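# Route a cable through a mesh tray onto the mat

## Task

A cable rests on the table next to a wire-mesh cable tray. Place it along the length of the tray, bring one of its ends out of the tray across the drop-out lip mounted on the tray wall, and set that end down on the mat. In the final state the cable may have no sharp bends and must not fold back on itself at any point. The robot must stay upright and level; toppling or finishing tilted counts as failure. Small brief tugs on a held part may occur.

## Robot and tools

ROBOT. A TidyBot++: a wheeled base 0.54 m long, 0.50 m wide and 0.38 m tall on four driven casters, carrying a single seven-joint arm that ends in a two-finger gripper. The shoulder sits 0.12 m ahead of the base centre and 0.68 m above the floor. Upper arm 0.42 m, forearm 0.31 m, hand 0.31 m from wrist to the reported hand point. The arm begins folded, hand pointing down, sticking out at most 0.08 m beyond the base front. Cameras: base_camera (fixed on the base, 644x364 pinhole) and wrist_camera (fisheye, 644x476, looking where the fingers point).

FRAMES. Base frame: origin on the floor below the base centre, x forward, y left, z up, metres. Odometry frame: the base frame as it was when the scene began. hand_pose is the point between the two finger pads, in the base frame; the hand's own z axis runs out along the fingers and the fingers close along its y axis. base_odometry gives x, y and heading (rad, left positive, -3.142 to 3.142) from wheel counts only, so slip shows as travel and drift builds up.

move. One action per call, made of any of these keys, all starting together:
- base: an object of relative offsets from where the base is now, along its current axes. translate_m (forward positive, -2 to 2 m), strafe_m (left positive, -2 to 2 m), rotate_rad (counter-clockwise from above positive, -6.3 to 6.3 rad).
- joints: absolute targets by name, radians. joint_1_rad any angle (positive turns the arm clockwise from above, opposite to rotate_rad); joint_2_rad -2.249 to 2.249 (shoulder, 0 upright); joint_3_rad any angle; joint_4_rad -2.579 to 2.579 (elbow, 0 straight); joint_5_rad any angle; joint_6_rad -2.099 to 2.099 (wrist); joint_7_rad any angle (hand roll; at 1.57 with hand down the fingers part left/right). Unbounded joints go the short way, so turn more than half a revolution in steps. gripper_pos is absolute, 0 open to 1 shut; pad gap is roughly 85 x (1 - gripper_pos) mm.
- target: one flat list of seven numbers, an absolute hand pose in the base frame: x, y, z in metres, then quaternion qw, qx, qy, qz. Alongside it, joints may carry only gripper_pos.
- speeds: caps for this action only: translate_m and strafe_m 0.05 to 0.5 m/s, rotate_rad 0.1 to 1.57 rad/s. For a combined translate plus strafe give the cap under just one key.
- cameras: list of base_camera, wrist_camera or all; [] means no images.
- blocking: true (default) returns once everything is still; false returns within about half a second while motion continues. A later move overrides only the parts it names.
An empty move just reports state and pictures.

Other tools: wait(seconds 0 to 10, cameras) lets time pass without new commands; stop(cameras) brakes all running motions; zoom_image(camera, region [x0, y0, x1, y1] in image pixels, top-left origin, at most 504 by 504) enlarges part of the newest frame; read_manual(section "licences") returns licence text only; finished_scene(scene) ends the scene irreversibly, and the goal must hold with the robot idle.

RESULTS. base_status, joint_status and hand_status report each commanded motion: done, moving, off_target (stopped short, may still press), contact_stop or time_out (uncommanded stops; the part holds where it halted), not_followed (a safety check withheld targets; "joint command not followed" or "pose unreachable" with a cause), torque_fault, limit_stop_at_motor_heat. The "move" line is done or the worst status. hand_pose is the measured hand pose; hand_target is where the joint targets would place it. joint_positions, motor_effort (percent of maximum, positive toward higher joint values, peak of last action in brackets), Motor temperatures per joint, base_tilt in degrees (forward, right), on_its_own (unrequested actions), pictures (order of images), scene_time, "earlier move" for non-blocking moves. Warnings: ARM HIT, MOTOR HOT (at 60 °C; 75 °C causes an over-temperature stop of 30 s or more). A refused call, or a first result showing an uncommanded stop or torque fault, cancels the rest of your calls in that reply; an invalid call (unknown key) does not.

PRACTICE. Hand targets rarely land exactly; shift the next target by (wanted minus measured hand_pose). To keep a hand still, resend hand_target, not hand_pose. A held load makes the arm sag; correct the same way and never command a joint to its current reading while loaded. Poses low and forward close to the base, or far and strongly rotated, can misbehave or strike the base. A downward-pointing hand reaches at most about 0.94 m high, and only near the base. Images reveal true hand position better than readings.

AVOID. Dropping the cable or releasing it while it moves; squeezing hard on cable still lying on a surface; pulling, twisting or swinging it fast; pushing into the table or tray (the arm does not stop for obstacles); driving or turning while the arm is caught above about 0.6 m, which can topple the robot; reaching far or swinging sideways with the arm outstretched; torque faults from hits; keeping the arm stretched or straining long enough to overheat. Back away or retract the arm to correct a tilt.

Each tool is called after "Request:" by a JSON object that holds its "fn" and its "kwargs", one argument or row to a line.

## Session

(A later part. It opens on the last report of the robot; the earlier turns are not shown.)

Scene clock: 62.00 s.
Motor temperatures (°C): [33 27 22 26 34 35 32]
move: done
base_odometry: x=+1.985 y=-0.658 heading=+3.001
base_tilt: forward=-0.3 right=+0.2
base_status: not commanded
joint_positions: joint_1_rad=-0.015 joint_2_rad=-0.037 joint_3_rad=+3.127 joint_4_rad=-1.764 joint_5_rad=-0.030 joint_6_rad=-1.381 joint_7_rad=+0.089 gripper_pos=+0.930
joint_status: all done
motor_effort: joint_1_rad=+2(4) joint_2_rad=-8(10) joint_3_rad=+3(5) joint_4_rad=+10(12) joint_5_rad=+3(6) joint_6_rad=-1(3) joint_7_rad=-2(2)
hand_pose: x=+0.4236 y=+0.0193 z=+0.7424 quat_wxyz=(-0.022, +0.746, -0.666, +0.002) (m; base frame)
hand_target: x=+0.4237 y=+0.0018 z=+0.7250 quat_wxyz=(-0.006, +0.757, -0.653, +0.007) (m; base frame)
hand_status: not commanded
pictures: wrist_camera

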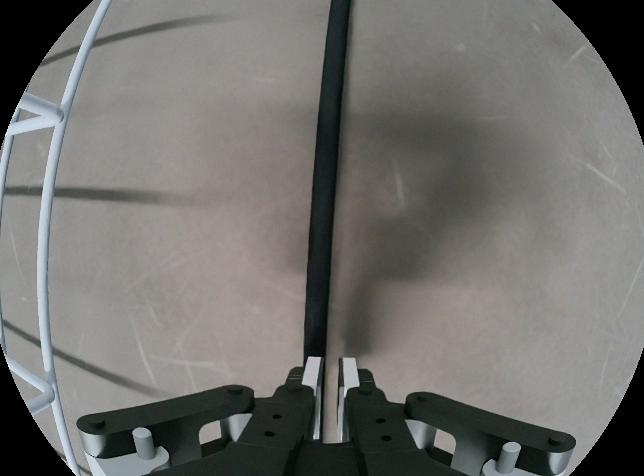

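Request:
{"fn": "move", "kwargs": {
  "joints": {"joint_2_rad": 0.012, "joint_4_rad": -1.66, "joint_6_rad": -1.50, "gripper_pos": 0.5},
  "cameras": ["wrist_camera"]
}}

Scene clock: 63.30 s.
Motor temperatures (°C): [33 27 22 26 34 35 32]
move: done
base_odometry: x=+1.985 y=-0.658 heading=+3.001
base_tilt: forward=-0.3 right=+0.2
base_status: not commanded
joint_positions: joint_1_rad=-0.015 joint_2_rad=+0.009 joint_3_rad=+3.127 joint_4_rad=-1.671 joint_5_rad=-0.026 joint_6_rad=-1.443 joint_7_rad=+0.089 gripper_pos=+0.500
joint_status: all done
motor_effort: joint_1_rad=+0(2) joint_2_rad=-15(16) joint_3_rad=+1(3) joint_4_rad=+18(18) joint_5_rad=+0(3) joint_6_rad=+0(1) joint_7_rad=-1(2)
hand_pose: x=+0.4406 y=+0.0187 z=+0.7573 quat_wxyz=(-0.016, +0.747, -0.665, -0.002) (m; base frame)
hand_target: x=+0.4273 y=+0.0018 z=+0.7596 quat_wxyz=(+0.010, +0.757, -0.653, -0.012) (m; base frame)
hand_status: not commanded
pictures: wrist_camera

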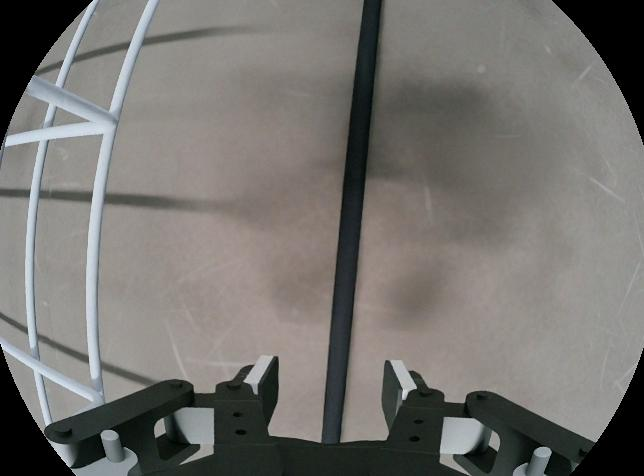

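Request:
{"fn": "move", "kwargs": {
  "joints": {"joint_2_rad": 0.028, "joint_4_rad": -1.735, "joint_6_rad": -1.345},
  "cameras": ["wrist_camera"]
}}

Request:
{"fn": "move", "kwargs": {
  "joints": {"gripper_pos": 0.93},
  "cameras": ["wrist_camera"]
}}

Scene clock: 64.33 s.
Motor temperatures (°C): [33 27 22 26 34 35 32]
move: done
base_odometry: x=+1.985 y=-0.658 heading=+3.001
base_tilt: forward=-0.2 right=+0.2
base_status: not commanded
joint_positions: joint_1_rad=-0.015 joint_2_rad=+0.022 joint_3_rad=+3.127 joint_4_rad=-1.730 joint_5_rad=-0.026 joint_6_rad=-1.382 joint_7_rad=+0.089 gripper_pos=+0.500
joint_status: all done
motor_effort: joint_1_rad=+0(0) joint_2_rad=-16(17) joint_3_rad=+1(1) joint_4_rad=+18(19) joint_5_rad=-1(1) joint_6_rad=-1(1) joint_7_rad=-1(2)
hand_pose: x=+0.4391 y=+0.0185 z=+0.7346 quat_wxyz=(-0.012, +0.746, -0.666, -0.006) (m; base frame)
hand_target: x=+0.4498 y=+0.0019 z=+0.7312 quat_wxyz=(-0.011, +0.757, -0.653, +0.013) (m; base frame)
hand_status: not commanded
pictures: wrist_camera

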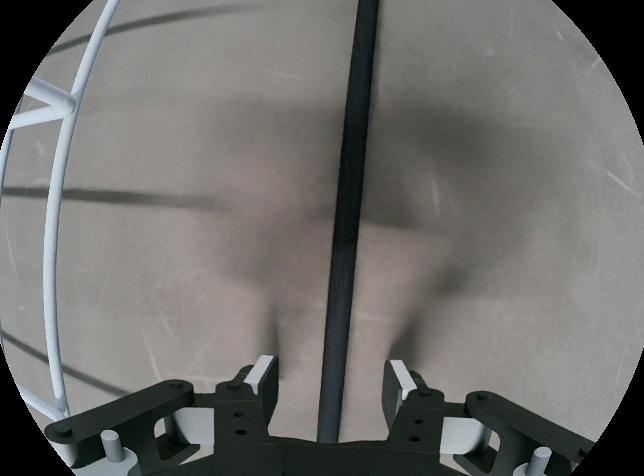

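Scene clock: 65.10 s.
Motor temperatures (°C): [33 27 22 26 34 35 32]
move: done
base_odometry: x=+1.985 y=-0.658 heading=+3.001
base_tilt: forward=-0.3 right=+0.2
base_status: not commanded
joint_positions: joint_1_rad=-0.015 joint_2_rad=+0.022 joint_3_rad=+3.127 joint_4_rad=-1.730 joint_5_rad=-0.026 joint_6_rad=-1.382 joint_7_rad=+0.089 gripper_pos=+0.919
joint_status: all done
motor_effort: joint_1_rad=+0(1) joint_2_rad=-13(16) joint_3_rad=+1(1) joint_4_rad=+16(18) joint_5_rad=-1(1) joint_6_rad=+1(1) joint_7_rad=-1(2)
hand_pose: x=+0.4391 y=+0.0185 z=+0.7346 quat_wxyz=(-0.012, +0.746, -0.666, -0.006) (m; base frame)
hand_target: x=+0.4498 y=+0.0019 z=+0.7312 quat_wxyz=(-0.011, +0.757, -0.653, +0.013) (m; base frame)
hand_status: not commanded
pictures: wrist_camera

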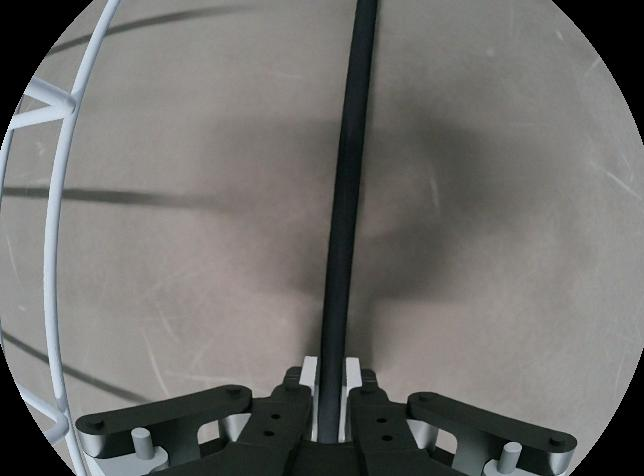

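Request:
{"fn": "move", "kwargs": {
  "joints": {"joint_2_rad": 0.1, "joint_4_rad": -1.03, "joint_6_rad": -1.75},
  "cameras": ["wrist_camera"]
}}

Request:
{"fn": "move", "kwargs": {
  "base": {"strafe_m": 0.06},
  "joints": {"joint_2_rad": 0.40, "joint_4_rad": -0.91, "joint_6_rad": -1.33, "joint_7_rad": -0.26},
  "cameras": ["wrist_camera"]
}}

Scene clock: 67.20 s.
Motor temperatures (°C): [33 27 22 26 34 35 32]
move: done
base_odometry: x=+1.985 y=-0.658 heading=+3.001
base_tilt: forward=-0.3 right=+0.2
base_status: not commanded
joint_positions: joint_1_rad=-0.015 joint_2_rad=+0.091 joint_3_rad=+3.127 joint_4_rad=-1.044 joint_5_rad=-0.024 joint_6_rad=-1.690 joint_7_rad=+0.090 gripper_pos=+0.920
joint_status: all done
motor_effort: joint_1_rad=-1(1) joint_2_rad=-19(19) joint_3_rad=+0(1) joint_4_rad=+18(32) joint_5_rad=-1(2) joint_6_rad=+2(16) joint_7_rad=-1(1)
hand_pose: x=+0.5385 y=+0.0207 z=+0.9378 quat_wxyz=(-0.117, +0.741, -0.653, +0.106) (m; base frame)
hand_target: x=+0.5258 y=+0.0020 z=+0.9339 quat_wxyz=(-0.085, +0.751, -0.648, +0.099) (m; base frame)
hand_status: not commanded
pictures: wrist_camera

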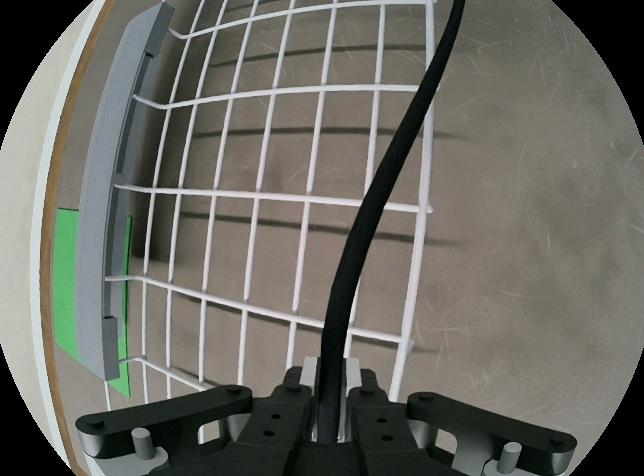

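Scene clock: 68.90 s.
Motor temperatures (°C): [33 27 22 26 34 35 32]
move: done
base_odometry: x=+1.976 y=-0.717 heading=+3.002
base_tilt: forward=-0.2 right=+0.2
base_status: done
joint_positions: joint_1_rad=-0.003 joint_2_rad=+0.394 joint_3_rad=+3.128 joint_4_rad=-0.922 joint_5_rad=-0.024 joint_6_rad=-1.398 joint_7_rad=-0.202 gripper_pos=+0.920
joint_status: all done
motor_effort: joint_1_rad=-3(4) joint_2_rad=-29(34) joint_3_rad=+0(3) joint_4_rad=+20(22) joint_5_rad=-1(2) joint_6_rad=+4(4) joint_7_rad=+0(2)
hand_pose: x=+0.7135 y=+0.0174 z=+0.8665 quat_wxyz=(-0.175, +0.624, -0.752, +0.121) (m; base frame)
hand_target: x=+0.7362 y=+0.0021 z=+0.8775 quat_wxyz=(-0.197, +0.591, -0.768, +0.151) (m; base frame)
hand_status: not commanded
pictures: wrist_camera

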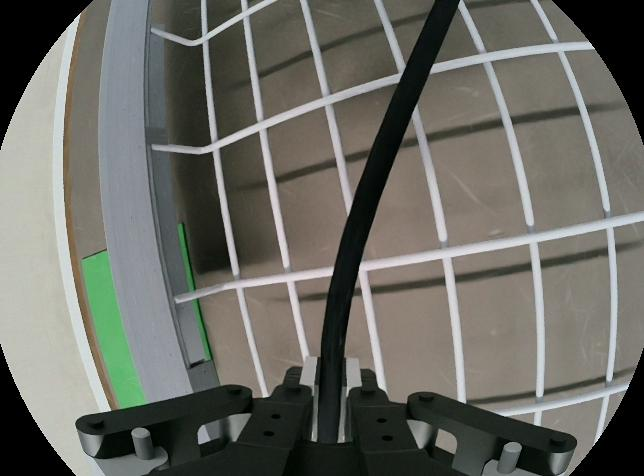

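Request:
{"fn": "move", "kwargs": {
  "joints": {"joint_2_rad": 0.40, "joint_4_rad": -1.07, "joint_6_rad": -1.12},
  "cameras": ["wrist_camera"]
}}

Scene clock: 70.40 s.
Motor temperatures (°C): [33 27 22 26 34 35 32]
move: done
base_odometry: x=+1.976 y=-0.717 heading=+3.002
base_tilt: forward=-0.2 right=+0.2
base_status: not commanded
joint_positions: joint_1_rad=-0.003 joint_2_rad=+0.395 joint_3_rad=+3.128 joint_4_rad=-1.065 joint_5_rad=-0.024 joint_6_rad=-1.187 joint_7_rad=-0.203 gripper_pos=+0.920
joint_status: all done
motor_effort: joint_1_rad=-3(3) joint_2_rad=-28(31) joint_3_rad=+1(1) joint_4_rad=+20(22) joint_5_rad=+0(1) joint_6_rad=+4(4) joint_7_rad=+0(1)
hand_pose: x=+0.7406 y=+0.0176 z=+0.8312 quat_wxyz=(-0.200, +0.617, -0.748, +0.142) (m; base frame)
hand_target: x=+0.7587 y=+0.0022 z=+0.8359 quat_wxyz=(-0.216, +0.587, -0.762, +0.166) (m; base frame)
hand_status: not commanded
pictures: wrist_camera

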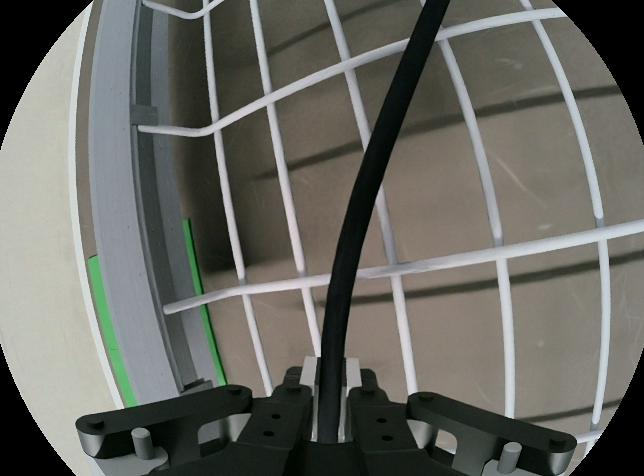

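Request:
{"fn": "move", "kwargs": {
  "joints": {"joint_2_rad": 0.43, "joint_4_rad": -1.08},
  "cameras": []
}}

Request:
{"fn": "move", "kwargs": {
  "joints": {"gripper_pos": 0.7},
  "cameras": []
}}

Request:
{"fn": "move", "kwargs": {
  "joints": {"joint_2_rad": 0.1, "joint_4_rad": -1.0, "joint_6_rad": -1.3},
  "cameras": ["wrist_camera"]
}}

Scene clock: 71.17 s.
Motor temperatures (°C): [33 27 22 26 34 35 32]
move: done
base_odometry: x=+1.976 y=-0.717 heading=+3.002
base_tilt: forward=-0.3 right=+0.2
base_status: not commanded
joint_positions: joint_1_rad=-0.003 joint_2_rad=+0.402 joint_3_rad=+3.128 joint_4_rad=-1.071 joint_5_rad=-0.024 joint_6_rad=-1.183 joint_7_rad=-0.203 gripper_pos=+0.920
joint_status: all done
motor_effort: joint_1_rad=-4(4) joint_2_rad=-25(29) joint_3_rad=+1(1) joint_4_rad=+20(21) joint_5_rad=+0(1) joint_6_rad=+3(4) joint_7_rad=-1(1)
hand_pose: x=+0.7416 y=+0.0176 z=+0.8247 quat_wxyz=(-0.197, +0.617, -0.749, +0.139) (m; base frame)
hand_target: x=+0.7606 y=+0.0022 z=+0.8119 quat_wxyz=(-0.201, +0.590, -0.767, +0.154) (m; base frame)
hand_status: not commanded
pictures: none
No camera images: "cameras" was empty.

Scene clock: 71.80 s.
Motor temperatures (°C): [33 27 22 26 34 35 32]
move: done
base_odometry: x=+1.976 y=-0.717 heading=+3.002
base_tilt: forward=-0.4 right=+0.2
base_status: not commanded
joint_positions: joint_1_rad=-0.003 joint_2_rad=+0.402 joint_3_rad=+3.128 joint_4_rad=-1.071 joint_5_rad=-0.024 joint_6_rad=-1.183 joint_7_rad=-0.203 gripper_pos=+0.700
joint_status: all done
motor_effort: joint_1_rad=-4(4) joint_2_rad=-26(27) joint_3_rad=+0(1) joint_4_rad=+20(21) joint_5_rad=-1(1) joint_6_rad=+3(4) joint_7_rad=-1(2)
hand_pose: x=+0.7416 y=+0.0176 z=+0.8247 quat_wxyz=(-0.197, +0.617, -0.749, +0.139) (m; base frame)
hand_target: x=+0.7606 y=+0.0022 z=+0.8119 quat_wxyz=(-0.201, +0.590, -0.767, +0.154) (m; base frame)
hand_status: not commanded
pictures: none
No camera images: "cameras" was empty.

Scene clock: 73.53 s.
Motor temperatures (°C): [33 27 22 26 34 35 32]
move: done
base_odometry: x=+1.976 y=-0.717 heading=+3.002
base_tilt: forward=-0.3 right=+0.2
base_status: not commanded
joint_positions: joint_1_rad=-0.003 joint_2_rad=+0.102 joint_3_rad=+3.128 joint_4_rad=-1.002 joint_5_rad=-0.024 joint_6_rad=-1.245 joint_7_rad=-0.203 gripper_pos=+0.700
joint_status: all done
motor_effort: joint_1_rad=+0(4) joint_2_rad=-21(35) joint_3_rad=+0(1) joint_4_rad=+20(22) joint_5_rad=-1(1) joint_6_rad=+5(6) joint_7_rad=-1(2)
hand_pose: x=+0.6638 y=+0.0173 z=+1.0239 quat_wxyz=(-0.310, +0.589, -0.709, +0.232) (m; base frame)
hand_target: x=+0.6514 y=+0.0021 z=+1.0135 quat_wxyz=(-0.287, +0.569, -0.738, +0.221) (m; base frame)
hand_status: not commanded
pictures: wrist_camera

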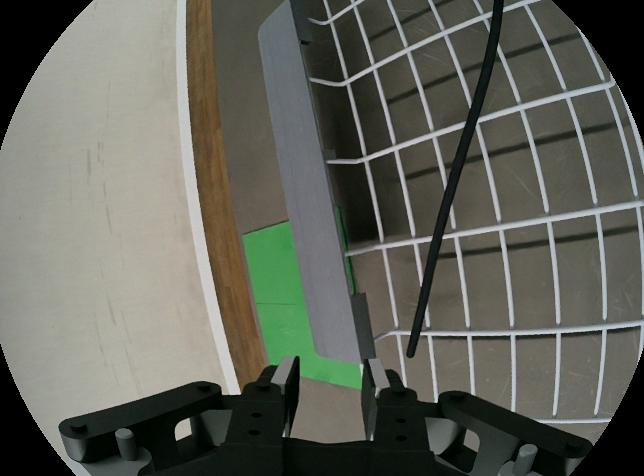

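Request:
{"fn": "move", "kwargs": {
  "joints": {"joint_1_rad": 0.5, "joint_2_rad": -0.1, "joint_4_rad": -0.95, "joint_6_rad": -1.6, "joint_7_rad": 0.8},
  "cameras": ["wrist_camera"]
}}

Scene clock: 76.03 s.
Motor temperatures (°C): [33 27 22 26 34 35 32]
move: done
base_odometry: x=+1.976 y=-0.717 heading=+3.002
base_tilt: forward=-0.2 right=+0.2
base_status: not commanded
joint_positions: joint_1_rad=+0.472 joint_2_rad=-0.091 joint_3_rad=+3.128 joint_4_rad=-0.961 joint_5_rad=-0.024 joint_6_rad=-1.542 joint_7_rad=+0.740 gripper_pos=+0.700
joint_status: all done
motor_effort: joint_1_rad=+0(2) joint_2_rad=-11(23) joint_3_rad=+1(2) joint_4_rad=+17(21) joint_5_rad=-1(1) joint_6_rad=+5(6) joint_7_rad=-1(2)
hand_pose: x=+0.4903 y=-0.1728 z=+1.0715 quat_wxyz=(-0.077, +0.749, -0.558, +0.349) (m; base frame)
hand_target: x=+0.4646 y=-0.1865 z=+1.0682 quat_wxyz=(-0.046, +0.758, -0.558, +0.336) (m; base frame)
hand_status: not commanded
pictures: wrist_camera

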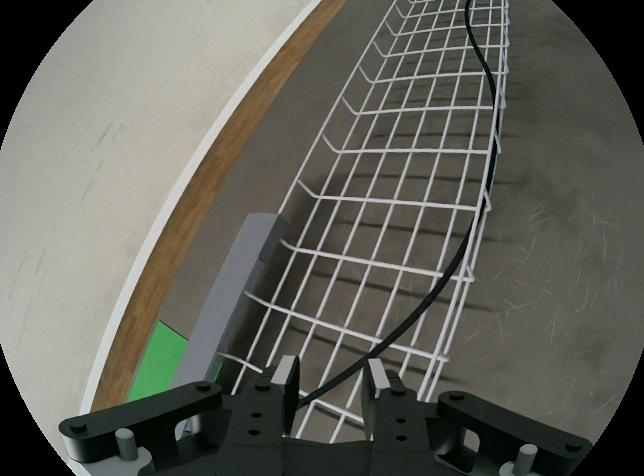

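Request:
{"fn": "zoom_image", "kwargs": {
  "camera": "wrist_camera",
  "region": [340, 0, 560, 300]
}}

Scaled by 1.680.

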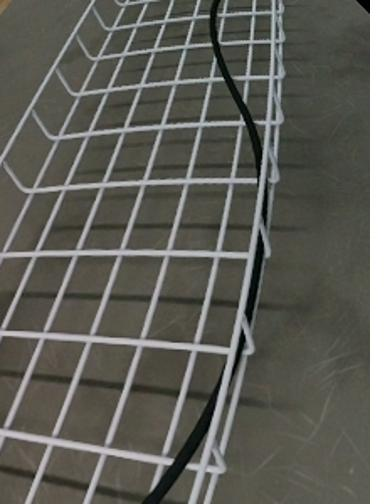

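Request:
{"fn": "zoom_image", "kwargs": {
  "camera": "wrist_camera",
  "region": [450, 60, 530, 160]
}}

Request:
{"fn": "zoom_image", "kwargs": {
  "camera": "wrist_camera",
  "region": [440, 150, 520, 250]
}}

Scaled by 5.040.

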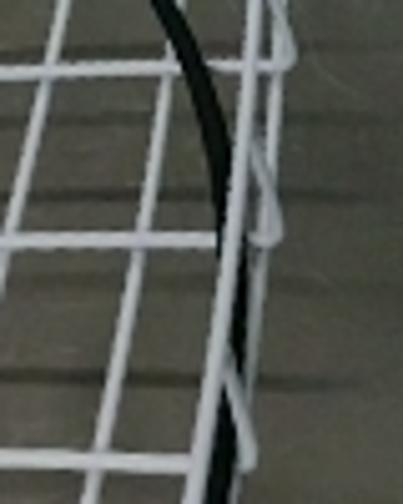

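Scaled by 5.040.

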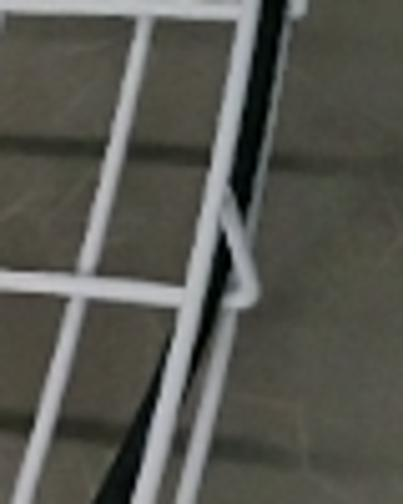

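Request:
{"fn": "move", "kwargs": {
  "base": {"translate_m": -0.4, "strafe_m": 0.5},
  "joints": {"joint_1_rad": 0, "joint_2_rad": -0.3, "joint_4_rad": -1.2, "joint_6_rad": -1.5, "joint_7_rad": 1.4, "gripper_pos": 0.5},
  "cameras": ["wrist_camera"]
}}

Request:
{"fn": "move", "kwargs": {
  "base": {"translate_m": 0.15, "strafe_m": 0.65},
  "cameras": ["wrist_camera", "base_camera"]
}}

Scene clock: 80.13 s.
Motor temperatures (°C): [33 27 22 26 34 35 32]
move: done
base_odometry: x=+2.303 y=-1.268 heading=+3.001
base_tilt: forward=-0.2 right=+0.3
base_status: done
joint_positions: joint_1_rad=+0.026 joint_2_rad=-0.303 joint_3_rad=+3.128 joint_4_rad=-1.189 joint_5_rad=-0.024 joint_6_rad=-1.543 joint_7_rad=+1.342 gripper_pos=+0.500
joint_status: all done
motor_effort: joint_1_rad=+0(2) joint_2_rad=-4(15) joint_3_rad=+1(3) joint_4_rad=+17(19) joint_5_rad=-1(1) joint_6_rad=+5(6) joint_7_rad=-1(2)
hand_pose: x=+0.4403 y=+0.0062 z=+1.0465 quat_wxyz=(-0.047, +0.931, -0.108, +0.345) (m; base frame)
hand_target: x=+0.4511 y=+0.0020 z=+1.0496 quat_wxyz=(-0.031, +0.929, -0.079, +0.361) (m; base frame)
hand_status: not commanded
pictures: wrist_camera

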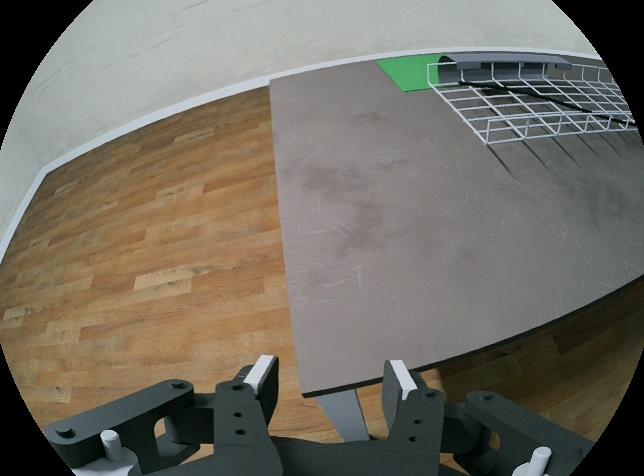

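Scene clock: 82.77 s.
Motor temperatures (°C): [33 27 22 26 34 35 32]
move: done
base_odometry: x=+2.063 y=-1.891 heading=+3.002
base_tilt: forward=-0.3 right=+0.2
base_status: done
joint_positions: joint_1_rad=+0.026 joint_2_rad=-0.303 joint_3_rad=+3.128 joint_4_rad=-1.190 joint_5_rad=-0.024 joint_6_rad=-1.543 joint_7_rad=+1.343 gripper_pos=+0.500
joint_status: not commanded
motor_effort: joint_1_rad=+0(1) joint_2_rad=-4(6) joint_3_rad=+1(3) joint_4_rad=+17(18) joint_5_rad=-1(2) joint_6_rad=+5(6) joint_7_rad=-1(2)
hand_pose: x=+0.4402 y=+0.0061 z=+1.0463 quat_wxyz=(-0.047, +0.931, -0.108, +0.345) (m; base frame)
hand_target: x=+0.4511 y=+0.0020 z=+1.0496 quat_wxyz=(-0.031, +0.929, -0.079, +0.361) (m; base frame)
hand_status: not commanded
pictures: base_camera, wrist_camera

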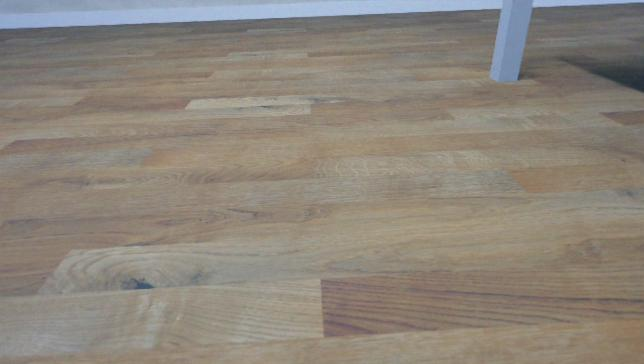

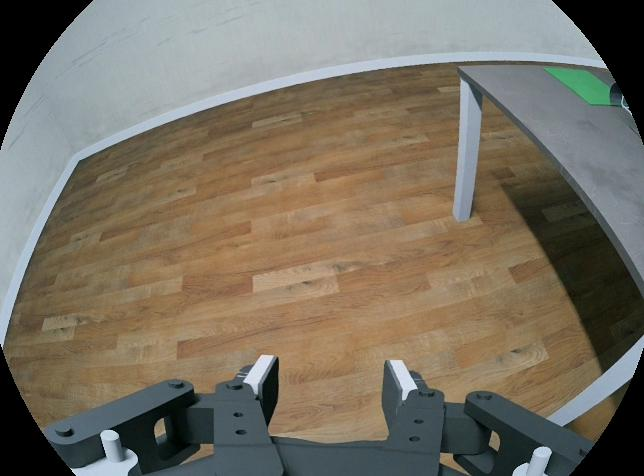

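Request:
{"fn": "move", "kwargs": {
  "base": {"translate_m": 1.98, "rotate_rad": -3.1416},
  "cameras": ["wrist_camera", "base_camera"]
}}

Scene clock: 89.37 s.
Motor temperatures (°C): [33 27 22 26 34 35 32]
move: done
base_odometry: x=+0.103 y=-1.615 heading=-0.141
base_tilt: forward=-0.3 right=+0.2
base_status: done
joint_positions: joint_1_rad=+0.025 joint_2_rad=-0.302 joint_3_rad=+3.128 joint_4_rad=-1.192 joint_5_rad=-0.024 joint_6_rad=-1.543 joint_7_rad=+1.343 gripper_pos=+0.500
joint_status: not commanded
motor_effort: joint_1_rad=+0(1) joint_2_rad=-4(7) joint_3_rad=+1(2) joint_4_rad=+17(18) joint_5_rad=-1(1) joint_6_rad=+5(6) joint_7_rad=-1(2)
hand_pose: x=+0.4407 y=+0.0065 z=+1.0447 quat_wxyz=(-0.047, +0.932, -0.108, +0.343) (m; base frame)
hand_target: x=+0.4511 y=+0.0020 z=+1.0496 quat_wxyz=(-0.031, +0.929, -0.079, +0.361) (m; base frame)
hand_status: not commanded
pictures: base_camera, wrist_camera

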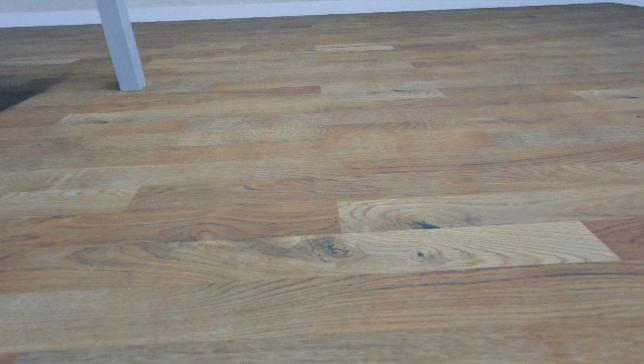

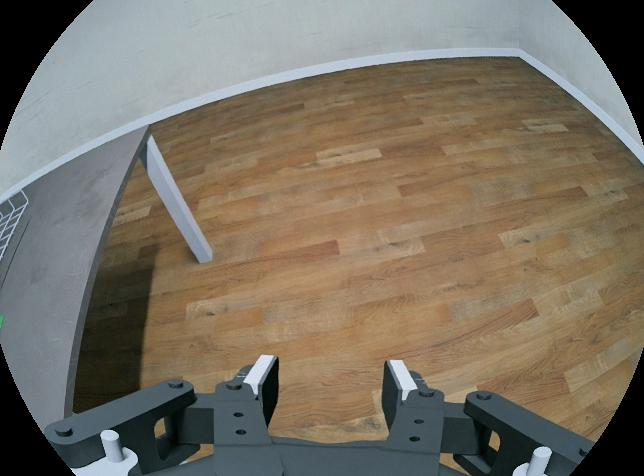

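Request:
{"fn": "move", "kwargs": {
  "base": {"translate_m": 0.11, "strafe_m": 1.2},
  "joints": {"joint_1_rad": 0, "joint_2_rad": 0.1, "joint_4_rad": -0.85, "joint_6_rad": -1.6, "joint_7_rad": 0.0},
  "cameras": ["wrist_camera", "base_camera"]
}}

Scene clock: 93.57 s.
Motor temperatures (°C): [33 27 22 26 34 35 32]
move: done
base_odometry: x=+0.380 y=-0.442 heading=-0.140
base_tilt: forward=-0.2 right=+0.2
base_status: done
joint_positions: joint_1_rad=+0.019 joint_2_rad=+0.103 joint_3_rad=+3.128 joint_4_rad=-0.863 joint_5_rad=-0.023 joint_6_rad=-1.545 joint_7_rad=+0.058 gripper_pos=+0.500
joint_status: all done
motor_effort: joint_1_rad=+0(2) joint_2_rad=-19(21) joint_3_rad=+1(2) joint_4_rad=+18(19) joint_5_rad=-1(2) joint_6_rad=+5(6) joint_7_rad=-1(2)
hand_pose: x=+0.6043 y=+0.0052 z=+1.0279 quat_wxyz=(-0.221, +0.691, -0.652, +0.218) (m; base frame)
hand_target: x=+0.5903 y=+0.0020 z=+1.0249 quat_wxyz=(-0.206, +0.677, -0.676, +0.206) (m; base frame)
hand_status: not commanded
pictures: base_camera, wrist_camera

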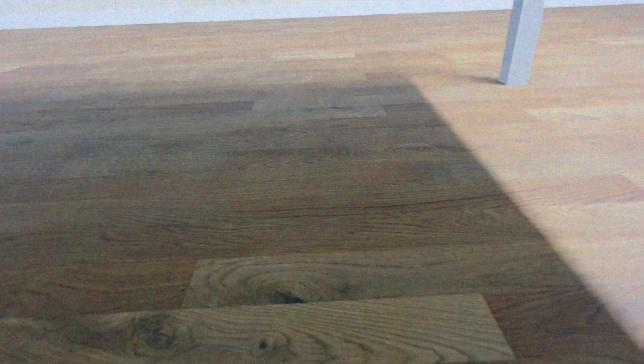

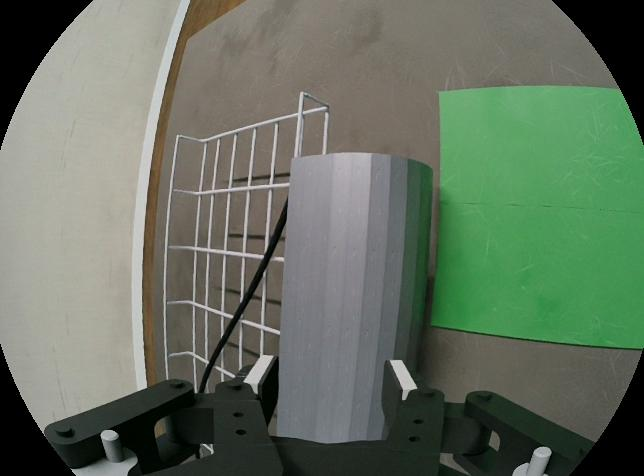

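Request:
{"fn": "move", "kwargs": {
  "base": {"translate_m": 0.066},
  "joints": {"joint_1_rad": 0, "joint_2_rad": 0.59, "joint_4_rad": -0.61, "joint_6_rad": -1.33, "joint_7_rad": -0.48},
  "cameras": ["wrist_camera"]
}}

Scene clock: 97.23 s.
Motor temperatures (°C): [33 27 22 26 34 35 32]
move: done
base_odometry: x=+0.445 y=-0.451 heading=-0.140
base_tilt: forward=-0.2 right=+0.2
base_status: done
joint_positions: joint_1_rad=+0.019 joint_2_rad=+0.603 joint_3_rad=+3.128 joint_4_rad=-0.623 joint_5_rad=-0.023 joint_6_rad=-1.395 joint_7_rad=-0.421 gripper_pos=+0.500
joint_status: all done
motor_effort: joint_1_rad=+0(1) joint_2_rad=-37(41) joint_3_rad=+0(1) joint_4_rad=+19(21) joint_5_rad=-1(1) joint_6_rad=+4(6) joint_7_rad=-1(2)
hand_pose: x=+0.8080 y=+0.0013 z=+0.8648 quat_wxyz=(-0.224, +0.522, -0.813, +0.128) (m; base frame)
hand_target: x=+0.8248 y=+0.0021 z=+0.8905 quat_wxyz=(-0.258, +0.495, -0.815, +0.156) (m; base frame)
hand_status: not commanded
pictures: wrist_camera

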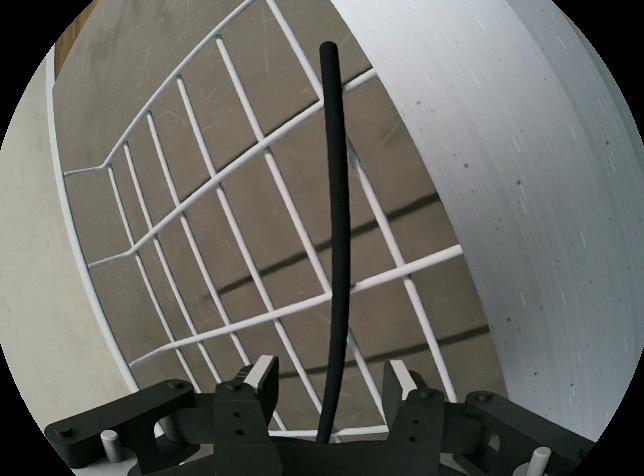

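Request:
{"fn": "move", "kwargs": {
  "joints": {"joint_2_rad": 0.545, "joint_4_rad": -0.908, "joint_6_rad": -1.085, "joint_7_rad": -0.48},
  "cameras": ["wrist_camera"]
}}

Scene clock: 99.10 s.
Motor temperatures (°C): [33 27 22 26 34 35 32]
move: off_target
base_odometry: x=+0.445 y=-0.451 heading=-0.140
base_tilt: forward=-0.2 right=+0.2
base_status: not commanded
joint_positions: joint_1_rad=+0.019 joint_2_rad=+0.542 joint_3_rad=+3.128 joint_4_rad=-0.869 joint_5_rad=-0.023 joint_6_rad=-1.124 joint_7_rad=-0.425 gripper_pos=+0.500
joint_status: joint_4_rad off_target (ended at -0.869, target -0.908); the others done
motor_effort: joint_1_rad=+0(2) joint_2_rad=-32(38) joint_3_rad=+0(1) joint_4_rad=+15(20) joint_5_rad=+0(1) joint_6_rad=+1(5) joint_7_rad=-1(2)
hand_pose: x=+0.8237 y=+0.0012 z=+0.8367 quat_wxyz=(-0.258, +0.512, -0.805, +0.150) (m; base frame)
hand_target: x=+0.8260 y=+0.0022 z=+0.8223 quat_wxyz=(-0.254, +0.496, -0.816, +0.154) (m; base frame)
hand_status: not commanded
pictures: wrist_camera

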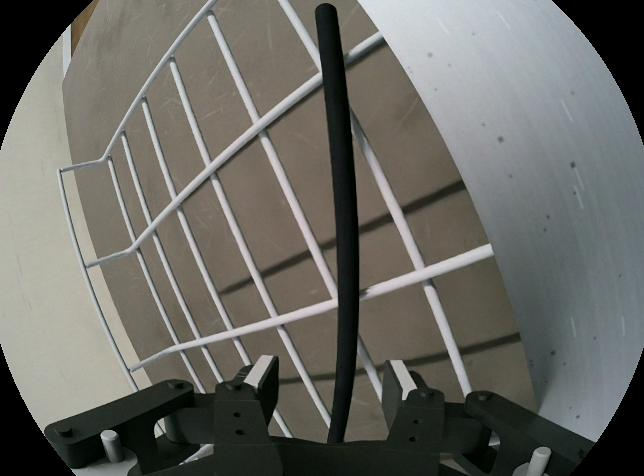

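Request:
{"fn": "move", "kwargs": {
  "joints": {"joint_2_rad": 0.56, "joint_4_rad": -0.955, "joint_6_rad": -1.065},
  "cameras": ["wrist_camera"]
}}

Scene clock: 100.03 s.
Motor temperatures (°C): [33 27 22 26 34 35 32]
move: off_target
base_odometry: x=+0.445 y=-0.451 heading=-0.140
base_tilt: forward=-0.3 right=+0.2
base_status: not commanded
joint_positions: joint_1_rad=+0.019 joint_2_rad=+0.536 joint_3_rad=+3.128 joint_4_rad=-0.898 joint_5_rad=-0.023 joint_6_rad=-1.081 joint_7_rad=-0.426 gripper_pos=+0.500
joint_status: joint_4_rad off_target (ended at -0.898, target -0.955); the others done
motor_effort: joint_1_rad=+0(1) joint_2_rad=-29(31) joint_3_rad=+0(1) joint_4_rad=+12(15) joint_5_rad=+0(1) joint_6_rad=-2(3) joint_7_rad=+0(1)
hand_pose: x=+0.8277 y=+0.0011 z=+0.8346 quat_wxyz=(-0.266, +0.509, -0.803, +0.156) (m; base frame)
hand_target: x=+0.8221 y=+0.0022 z=+0.7923 quat_wxyz=(-0.237, +0.499, -0.821, +0.143) (m; base frame)
hand_status: not commanded
pictures: wrist_camera

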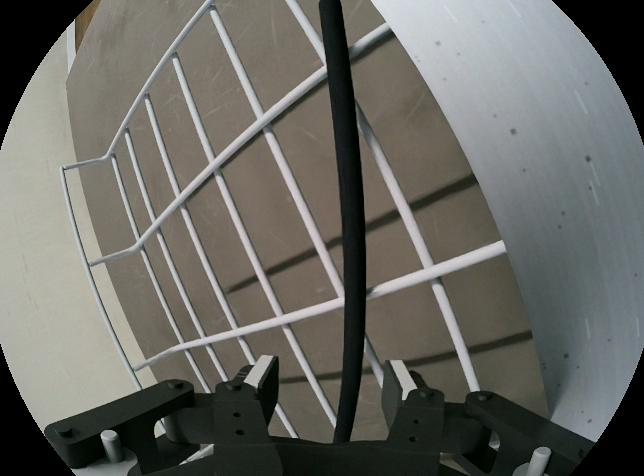

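Request:
{"fn": "move", "kwargs": {
  "joints": {"joint_1_rad": -0.10, "joint_2_rad": 0.55, "joint_4_rad": -0.66, "joint_6_rad": -1.40, "joint_7_rad": -0.66},
  "base": {"translate_m": 0.03},
  "speeds": {"translate_m": 0.1}
}}

Scene clock: 103.03 s.
Motor temperatures (°C): [33 28 22 26 34 35 32]
move: done
base_odometry: x=+0.475 y=-0.455 heading=-0.140
base_tilt: forward=-0.3 right=+0.2
base_status: done
joint_positions: joint_1_rad=-0.077 joint_2_rad=+0.559 joint_3_rad=+3.128 joint_4_rad=-0.667 joint_5_rad=-0.023 joint_6_rad=-1.341 joint_7_rad=-0.602 gripper_pos=+0.500
joint_status: all done
motor_effort: joint_1_rad=+0(2) joint_2_rad=-37(43) joint_3_rad=+0(2) joint_4_rad=+20(23) joint_5_rad=-1(1) joint_6_rad=+4(5) joint_7_rad=-1(2)
hand_pose: x=+0.8037 y=+0.0677 z=+0.8838 quat_wxyz=(-0.263, +0.483, -0.828, +0.107) (m; base frame)
hand_target: x=+0.7872 y=+0.0692 z=+0.8832 quat_wxyz=(-0.242, +0.468, -0.844, +0.103) (m; base frame)
hand_status: not commanded
pictures: base_camera, wrist_camera

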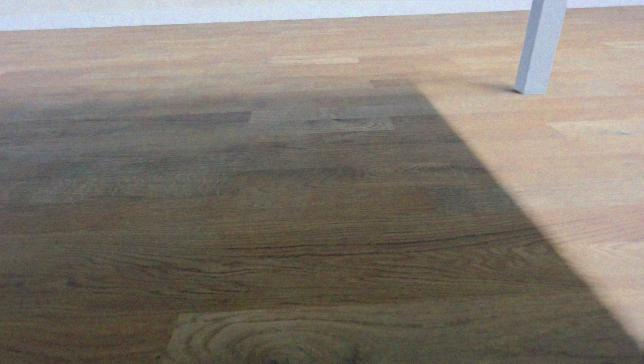

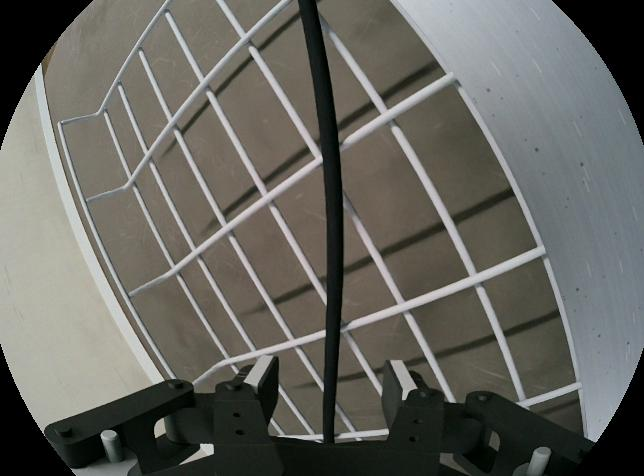

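Request:
{"fn": "move", "kwargs": {
  "joints": {"joint_1_rad": -0.06, "joint_2_rad": 0.60, "joint_4_rad": -0.68, "joint_6_rad": -1.27},
  "cameras": ["wrist_camera"]
}}

Request:
{"fn": "move", "kwargs": {
  "joints": {"joint_1_rad": -0.06, "joint_2_rad": 0.645, "joint_4_rad": -0.70, "joint_6_rad": -1.23},
  "cameras": ["wrist_camera"]
}}

Scene clock: 104.83 s.
Motor temperatures (°C): [33 28 22 26 34 35 32]
move: done
base_odometry: x=+0.475 y=-0.455 heading=-0.140
base_tilt: forward=-0.2 right=+0.3
base_status: not commanded
joint_positions: joint_1_rad=-0.073 joint_2_rad=+0.607 joint_3_rad=+3.128 joint_4_rad=-0.675 joint_5_rad=-0.023 joint_6_rad=-1.293 joint_7_rad=-0.603 gripper_pos=+0.500
joint_status: all done
motor_effort: joint_1_rad=+0(2) joint_2_rad=-38(40) joint_3_rad=+0(1) joint_4_rad=+20(21) joint_5_rad=-1(1) joint_6_rad=+4(5) joint_7_rad=-1(1)
hand_pose: x=+0.8241 y=+0.0667 z=+0.8548 quat_wxyz=(-0.259, +0.481, -0.831, +0.106) (m; base frame)
hand_target: x=+0.8299 y=+0.0448 z=+0.8608 quat_wxyz=(-0.266, +0.447, -0.846, +0.120) (m; base frame)
hand_status: not commanded
pictures: wrist_camera

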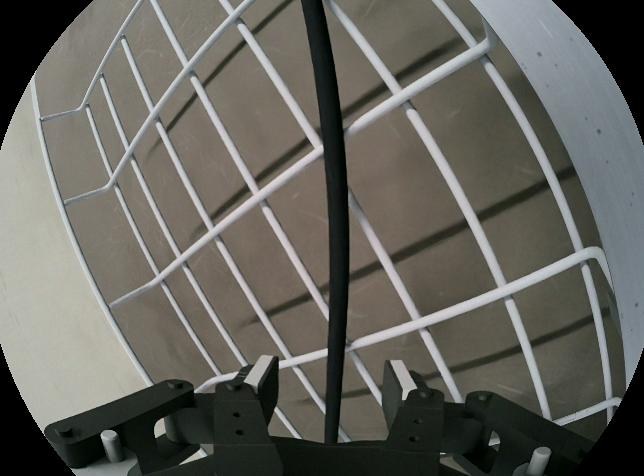

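Scene clock: 105.73 s.
Motor temperatures (°C): [33 28 22 26 34 35 32]
move: done
base_odometry: x=+0.475 y=-0.455 heading=-0.140
base_tilt: forward=-0.2 right=+0.2
base_status: not commanded
joint_positions: joint_1_rad=-0.073 joint_2_rad=+0.649 joint_3_rad=+3.128 joint_4_rad=-0.693 joint_5_rad=-0.023 joint_6_rad=-1.279 joint_7_rad=-0.603 gripper_pos=+0.500
joint_status: all done
motor_effort: joint_1_rad=-1(1) joint_2_rad=-36(42) joint_3_rad=+0(1) joint_4_rad=+19(21) joint_5_rad=-1(1) joint_6_rad=+3(4) joint_7_rad=-1(2)
hand_pose: x=+0.8310 y=+0.0672 z=+0.8187 quat_wxyz=(-0.240, +0.484, -0.836, +0.096) (m; base frame)
hand_target: x=+0.8440 y=+0.0457 z=+0.8258 quat_wxyz=(-0.255, +0.448, -0.849, +0.115) (m; base frame)
hand_status: not commanded
pictures: wrist_camera

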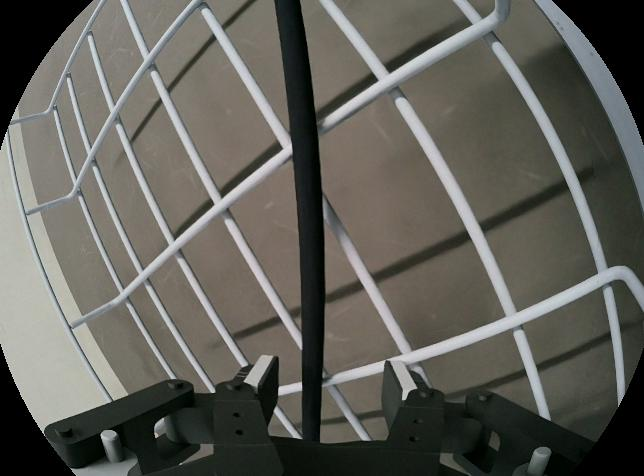

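Request:
{"fn": "move", "kwargs": {
  "joints": {"joint_2_rad": 0.667, "joint_4_rad": -0.70, "joint_6_rad": -1.20},
  "cameras": ["wrist_camera"]
}}

Scene clock: 106.60 s.
Motor temperatures (°C): [33 28 22 26 34 35 32]
move: done
base_odometry: x=+0.475 y=-0.455 heading=-0.140
base_tilt: forward=-0.2 right=+0.2
base_status: not commanded
joint_positions: joint_1_rad=-0.073 joint_2_rad=+0.654 joint_3_rad=+3.128 joint_4_rad=-0.693 joint_5_rad=-0.023 joint_6_rad=-1.254 joint_7_rad=-0.603 gripper_pos=+0.500
joint_status: all done
motor_effort: joint_1_rad=+0(1) joint_2_rad=-37(39) joint_3_rad=+0(0) joint_4_rad=+19(20) joint_5_rad=-1(1) joint_6_rad=+3(4) joint_7_rad=-1(1)
hand_pose: x=+0.8383 y=+0.0677 z=+0.8190 quat_wxyz=(-0.248, +0.482, -0.834, +0.100) (m; base frame)
hand_target: x=+0.8549 y=+0.0463 z=+0.8147 quat_wxyz=(-0.258, +0.448, -0.848, +0.116) (m; base frame)
hand_status: not commanded
pictures: wrist_camera

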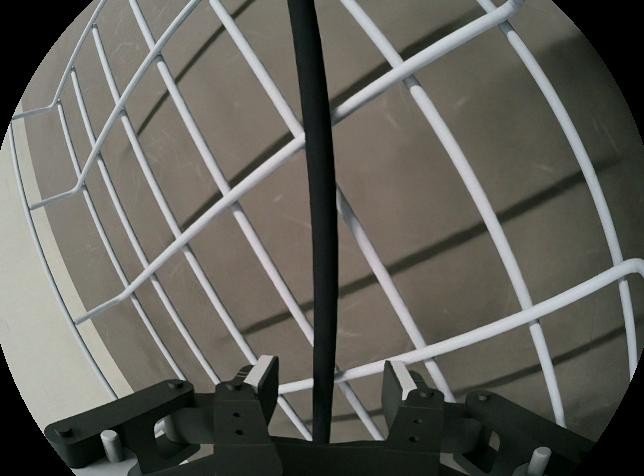

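Request:
{"fn": "move", "kwargs": {
  "joints": {"joint_2_rad": 0.692, "joint_4_rad": -0.72},
  "cameras": ["wrist_camera"]
}}

Scene clock: 107.27 s.
Motor temperatures (°C): [33 28 22 26 34 35 32]
move: done
base_odometry: x=+0.475 y=-0.455 heading=-0.140
base_tilt: forward=-0.2 right=+0.2
base_status: not commanded
joint_positions: joint_1_rad=-0.073 joint_2_rad=+0.655 joint_3_rad=+3.128 joint_4_rad=-0.694 joint_5_rad=-0.023 joint_6_rad=-1.252 joint_7_rad=-0.603 gripper_pos=+0.500
joint_status: all done
motor_effort: joint_1_rad=-1(1) joint_2_rad=-33(37) joint_3_rad=+0(0) joint_4_rad=+16(19) joint_5_rad=-1(1) joint_6_rad=+2(3) joint_7_rad=-1(1)
hand_pose: x=+0.8389 y=+0.0677 z=+0.8183 quat_wxyz=(-0.248, +0.482, -0.834, +0.100) (m; base frame)
hand_target: x=+0.8537 y=+0.0463 z=+0.7868 quat_wxyz=(-0.239, +0.451, -0.853, +0.107) (m; base frame)
hand_status: not commanded
pictures: wrist_camera

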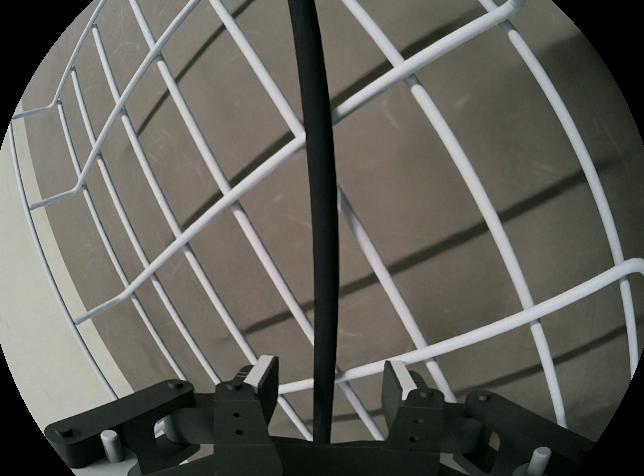

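Request:
{"fn": "move", "kwargs": {
  "joints": {"joint_1_rad": -0.02, "joint_2_rad": 0.58, "joint_4_rad": -0.745, "joint_6_rad": -1.22},
  "cameras": ["wrist_camera"]
}}

Request:
{"fn": "move", "kwargs": {
  "joints": {"joint_2_rad": 0.63, "joint_4_rad": -0.755, "joint_6_rad": -1.2},
  "cameras": ["wrist_camera"]
}}

Scene clock: 108.77 s.
Motor temperatures (°C): [33 28 22 26 34 35 32]
move: done
base_odometry: x=+0.475 y=-0.455 heading=-0.140
base_tilt: forward=-0.3 right=+0.2
base_status: not commanded
joint_positions: joint_1_rad=-0.043 joint_2_rad=+0.603 joint_3_rad=+3.128 joint_4_rad=-0.740 joint_5_rad=-0.023 joint_6_rad=-1.252 joint_7_rad=-0.603 gripper_pos=+0.500
joint_status: all done
motor_effort: joint_1_rad=+0(2) joint_2_rad=-38(40) joint_3_rad=+0(1) joint_4_rad=+20(21) joint_5_rad=-1(1) joint_6_rad=+4(4) joint_7_rad=+0(2)
hand_pose: x=+0.8241 y=+0.0454 z=+0.8342 quat_wxyz=(-0.249, +0.469, -0.840, +0.105) (m; base frame)
hand_target: x=+0.8292 y=+0.0163 z=+0.8527 quat_wxyz=(-0.265, +0.429, -0.854, +0.126) (m; base frame)
hand_status: not commanded
pictures: wrist_camera

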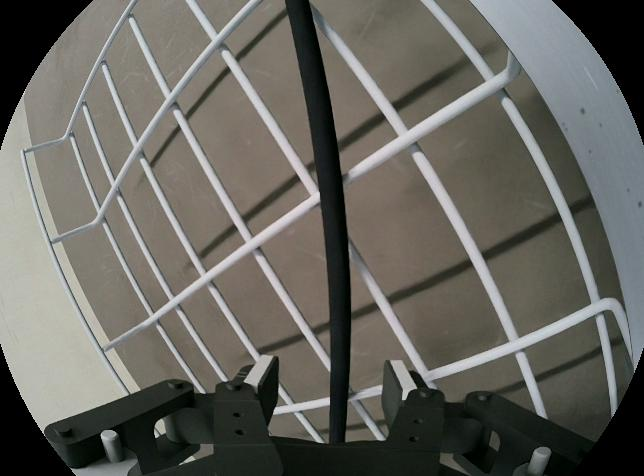

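Scene clock: 109.57 s.
Motor temperatures (°C): [33 28 22 26 34 35 32]
move: done
base_odometry: x=+0.475 y=-0.455 heading=-0.140
base_tilt: forward=-0.2 right=+0.3
base_status: not commanded
joint_positions: joint_1_rad=-0.043 joint_2_rad=+0.629 joint_3_rad=+3.128 joint_4_rad=-0.745 joint_5_rad=-0.023 joint_6_rad=-1.251 joint_7_rad=-0.603 gripper_pos=+0.500
joint_status: all done
motor_effort: joint_1_rad=-1(1) joint_2_rad=-36(40) joint_3_rad=+0(0) joint_4_rad=+18(21) joint_5_rad=-1(1) joint_6_rad=+3(4) joint_7_rad=-1(1)
hand_pose: x=+0.8271 y=+0.0456 z=+0.8132 quat_wxyz=(-0.236, +0.471, -0.844, +0.099) (m; base frame)
hand_target: x=+0.8401 y=+0.0166 z=+0.8156 quat_wxyz=(-0.248, +0.432, -0.859, +0.118) (m; base frame)
hand_status: not commanded
pictures: wrist_camera

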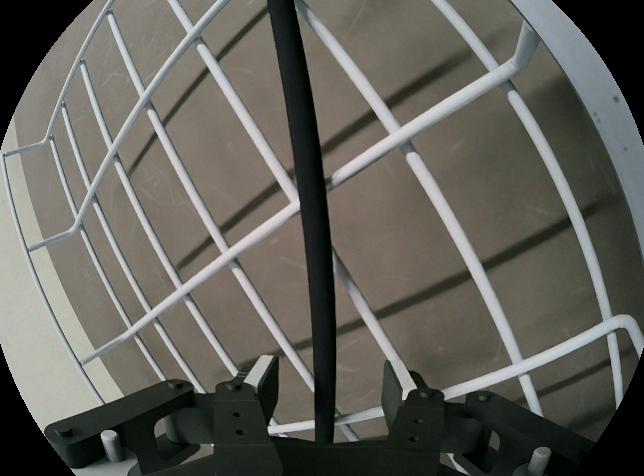

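Request:
{"fn": "move", "kwargs": {
  "joints": {"joint_2_rad": 0.655, "joint_4_rad": -0.765},
  "cameras": ["wrist_camera"]
}}

Scene clock: 110.23 s.
Motor temperatures (°C): [33 28 22 26 34 35 32]
move: done
base_odometry: x=+0.475 y=-0.455 heading=-0.140
base_tilt: forward=-0.3 right=+0.2
base_status: not commanded
joint_positions: joint_1_rad=-0.043 joint_2_rad=+0.629 joint_3_rad=+3.128 joint_4_rad=-0.745 joint_5_rad=-0.023 joint_6_rad=-1.251 joint_7_rad=-0.603 gripper_pos=+0.500
joint_status: all done
motor_effort: joint_1_rad=+0(0) joint_2_rad=-33(38) joint_3_rad=+0(1) joint_4_rad=+17(20) joint_5_rad=+0(1) joint_6_rad=+3(4) joint_7_rad=+0(1)
hand_pose: x=+0.8271 y=+0.0456 z=+0.8128 quat_wxyz=(-0.236, +0.471, -0.844, +0.099) (m; base frame)
hand_target: x=+0.8410 y=+0.0166 z=+0.7928 quat_wxyz=(-0.233, +0.434, -0.863, +0.111) (m; base frame)
hand_status: not commanded
pictures: wrist_camera

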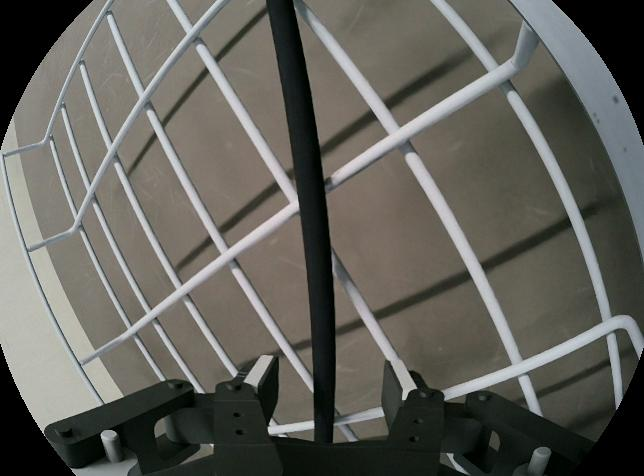

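Request:
{"fn": "move", "kwargs": {
  "joints": {"gripper_pos": 0.93, "joint_2_rad": 0.645, "joint_4_rad": -0.755},
  "cameras": ["wrist_camera"]
}}

Scene clock: 111.13 s.
Motor temperatures (°C): [33 28 22 26 34 35 32]
move: done
base_odometry: x=+0.475 y=-0.455 heading=-0.140
base_tilt: forward=-0.2 right=+0.3
base_status: not commanded
joint_positions: joint_1_rad=-0.041 joint_2_rad=+0.643 joint_3_rad=+3.128 joint_4_rad=-0.748 joint_5_rad=-0.023 joint_6_rad=-1.247 joint_7_rad=-0.603 gripper_pos=+0.918
joint_status: all done
motor_effort: joint_1_rad=-1(2) joint_2_rad=-37(40) joint_3_rad=+0(1) joint_4_rad=+18(20) joint_5_rad=-1(2) joint_6_rad=+3(5) joint_7_rad=-1(2)
hand_pose: x=+0.8296 y=+0.0440 z=+0.8024 quat_wxyz=(-0.231, +0.471, -0.846, +0.096) (m; base frame)
hand_target: x=+0.8420 y=+0.0166 z=+0.8047 quat_wxyz=(-0.242, +0.433, -0.861, +0.115) (m; base frame)
hand_status: not commanded
pictures: wrist_camera

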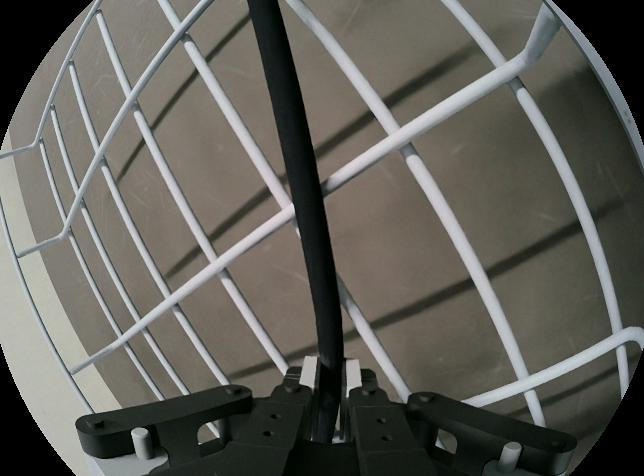

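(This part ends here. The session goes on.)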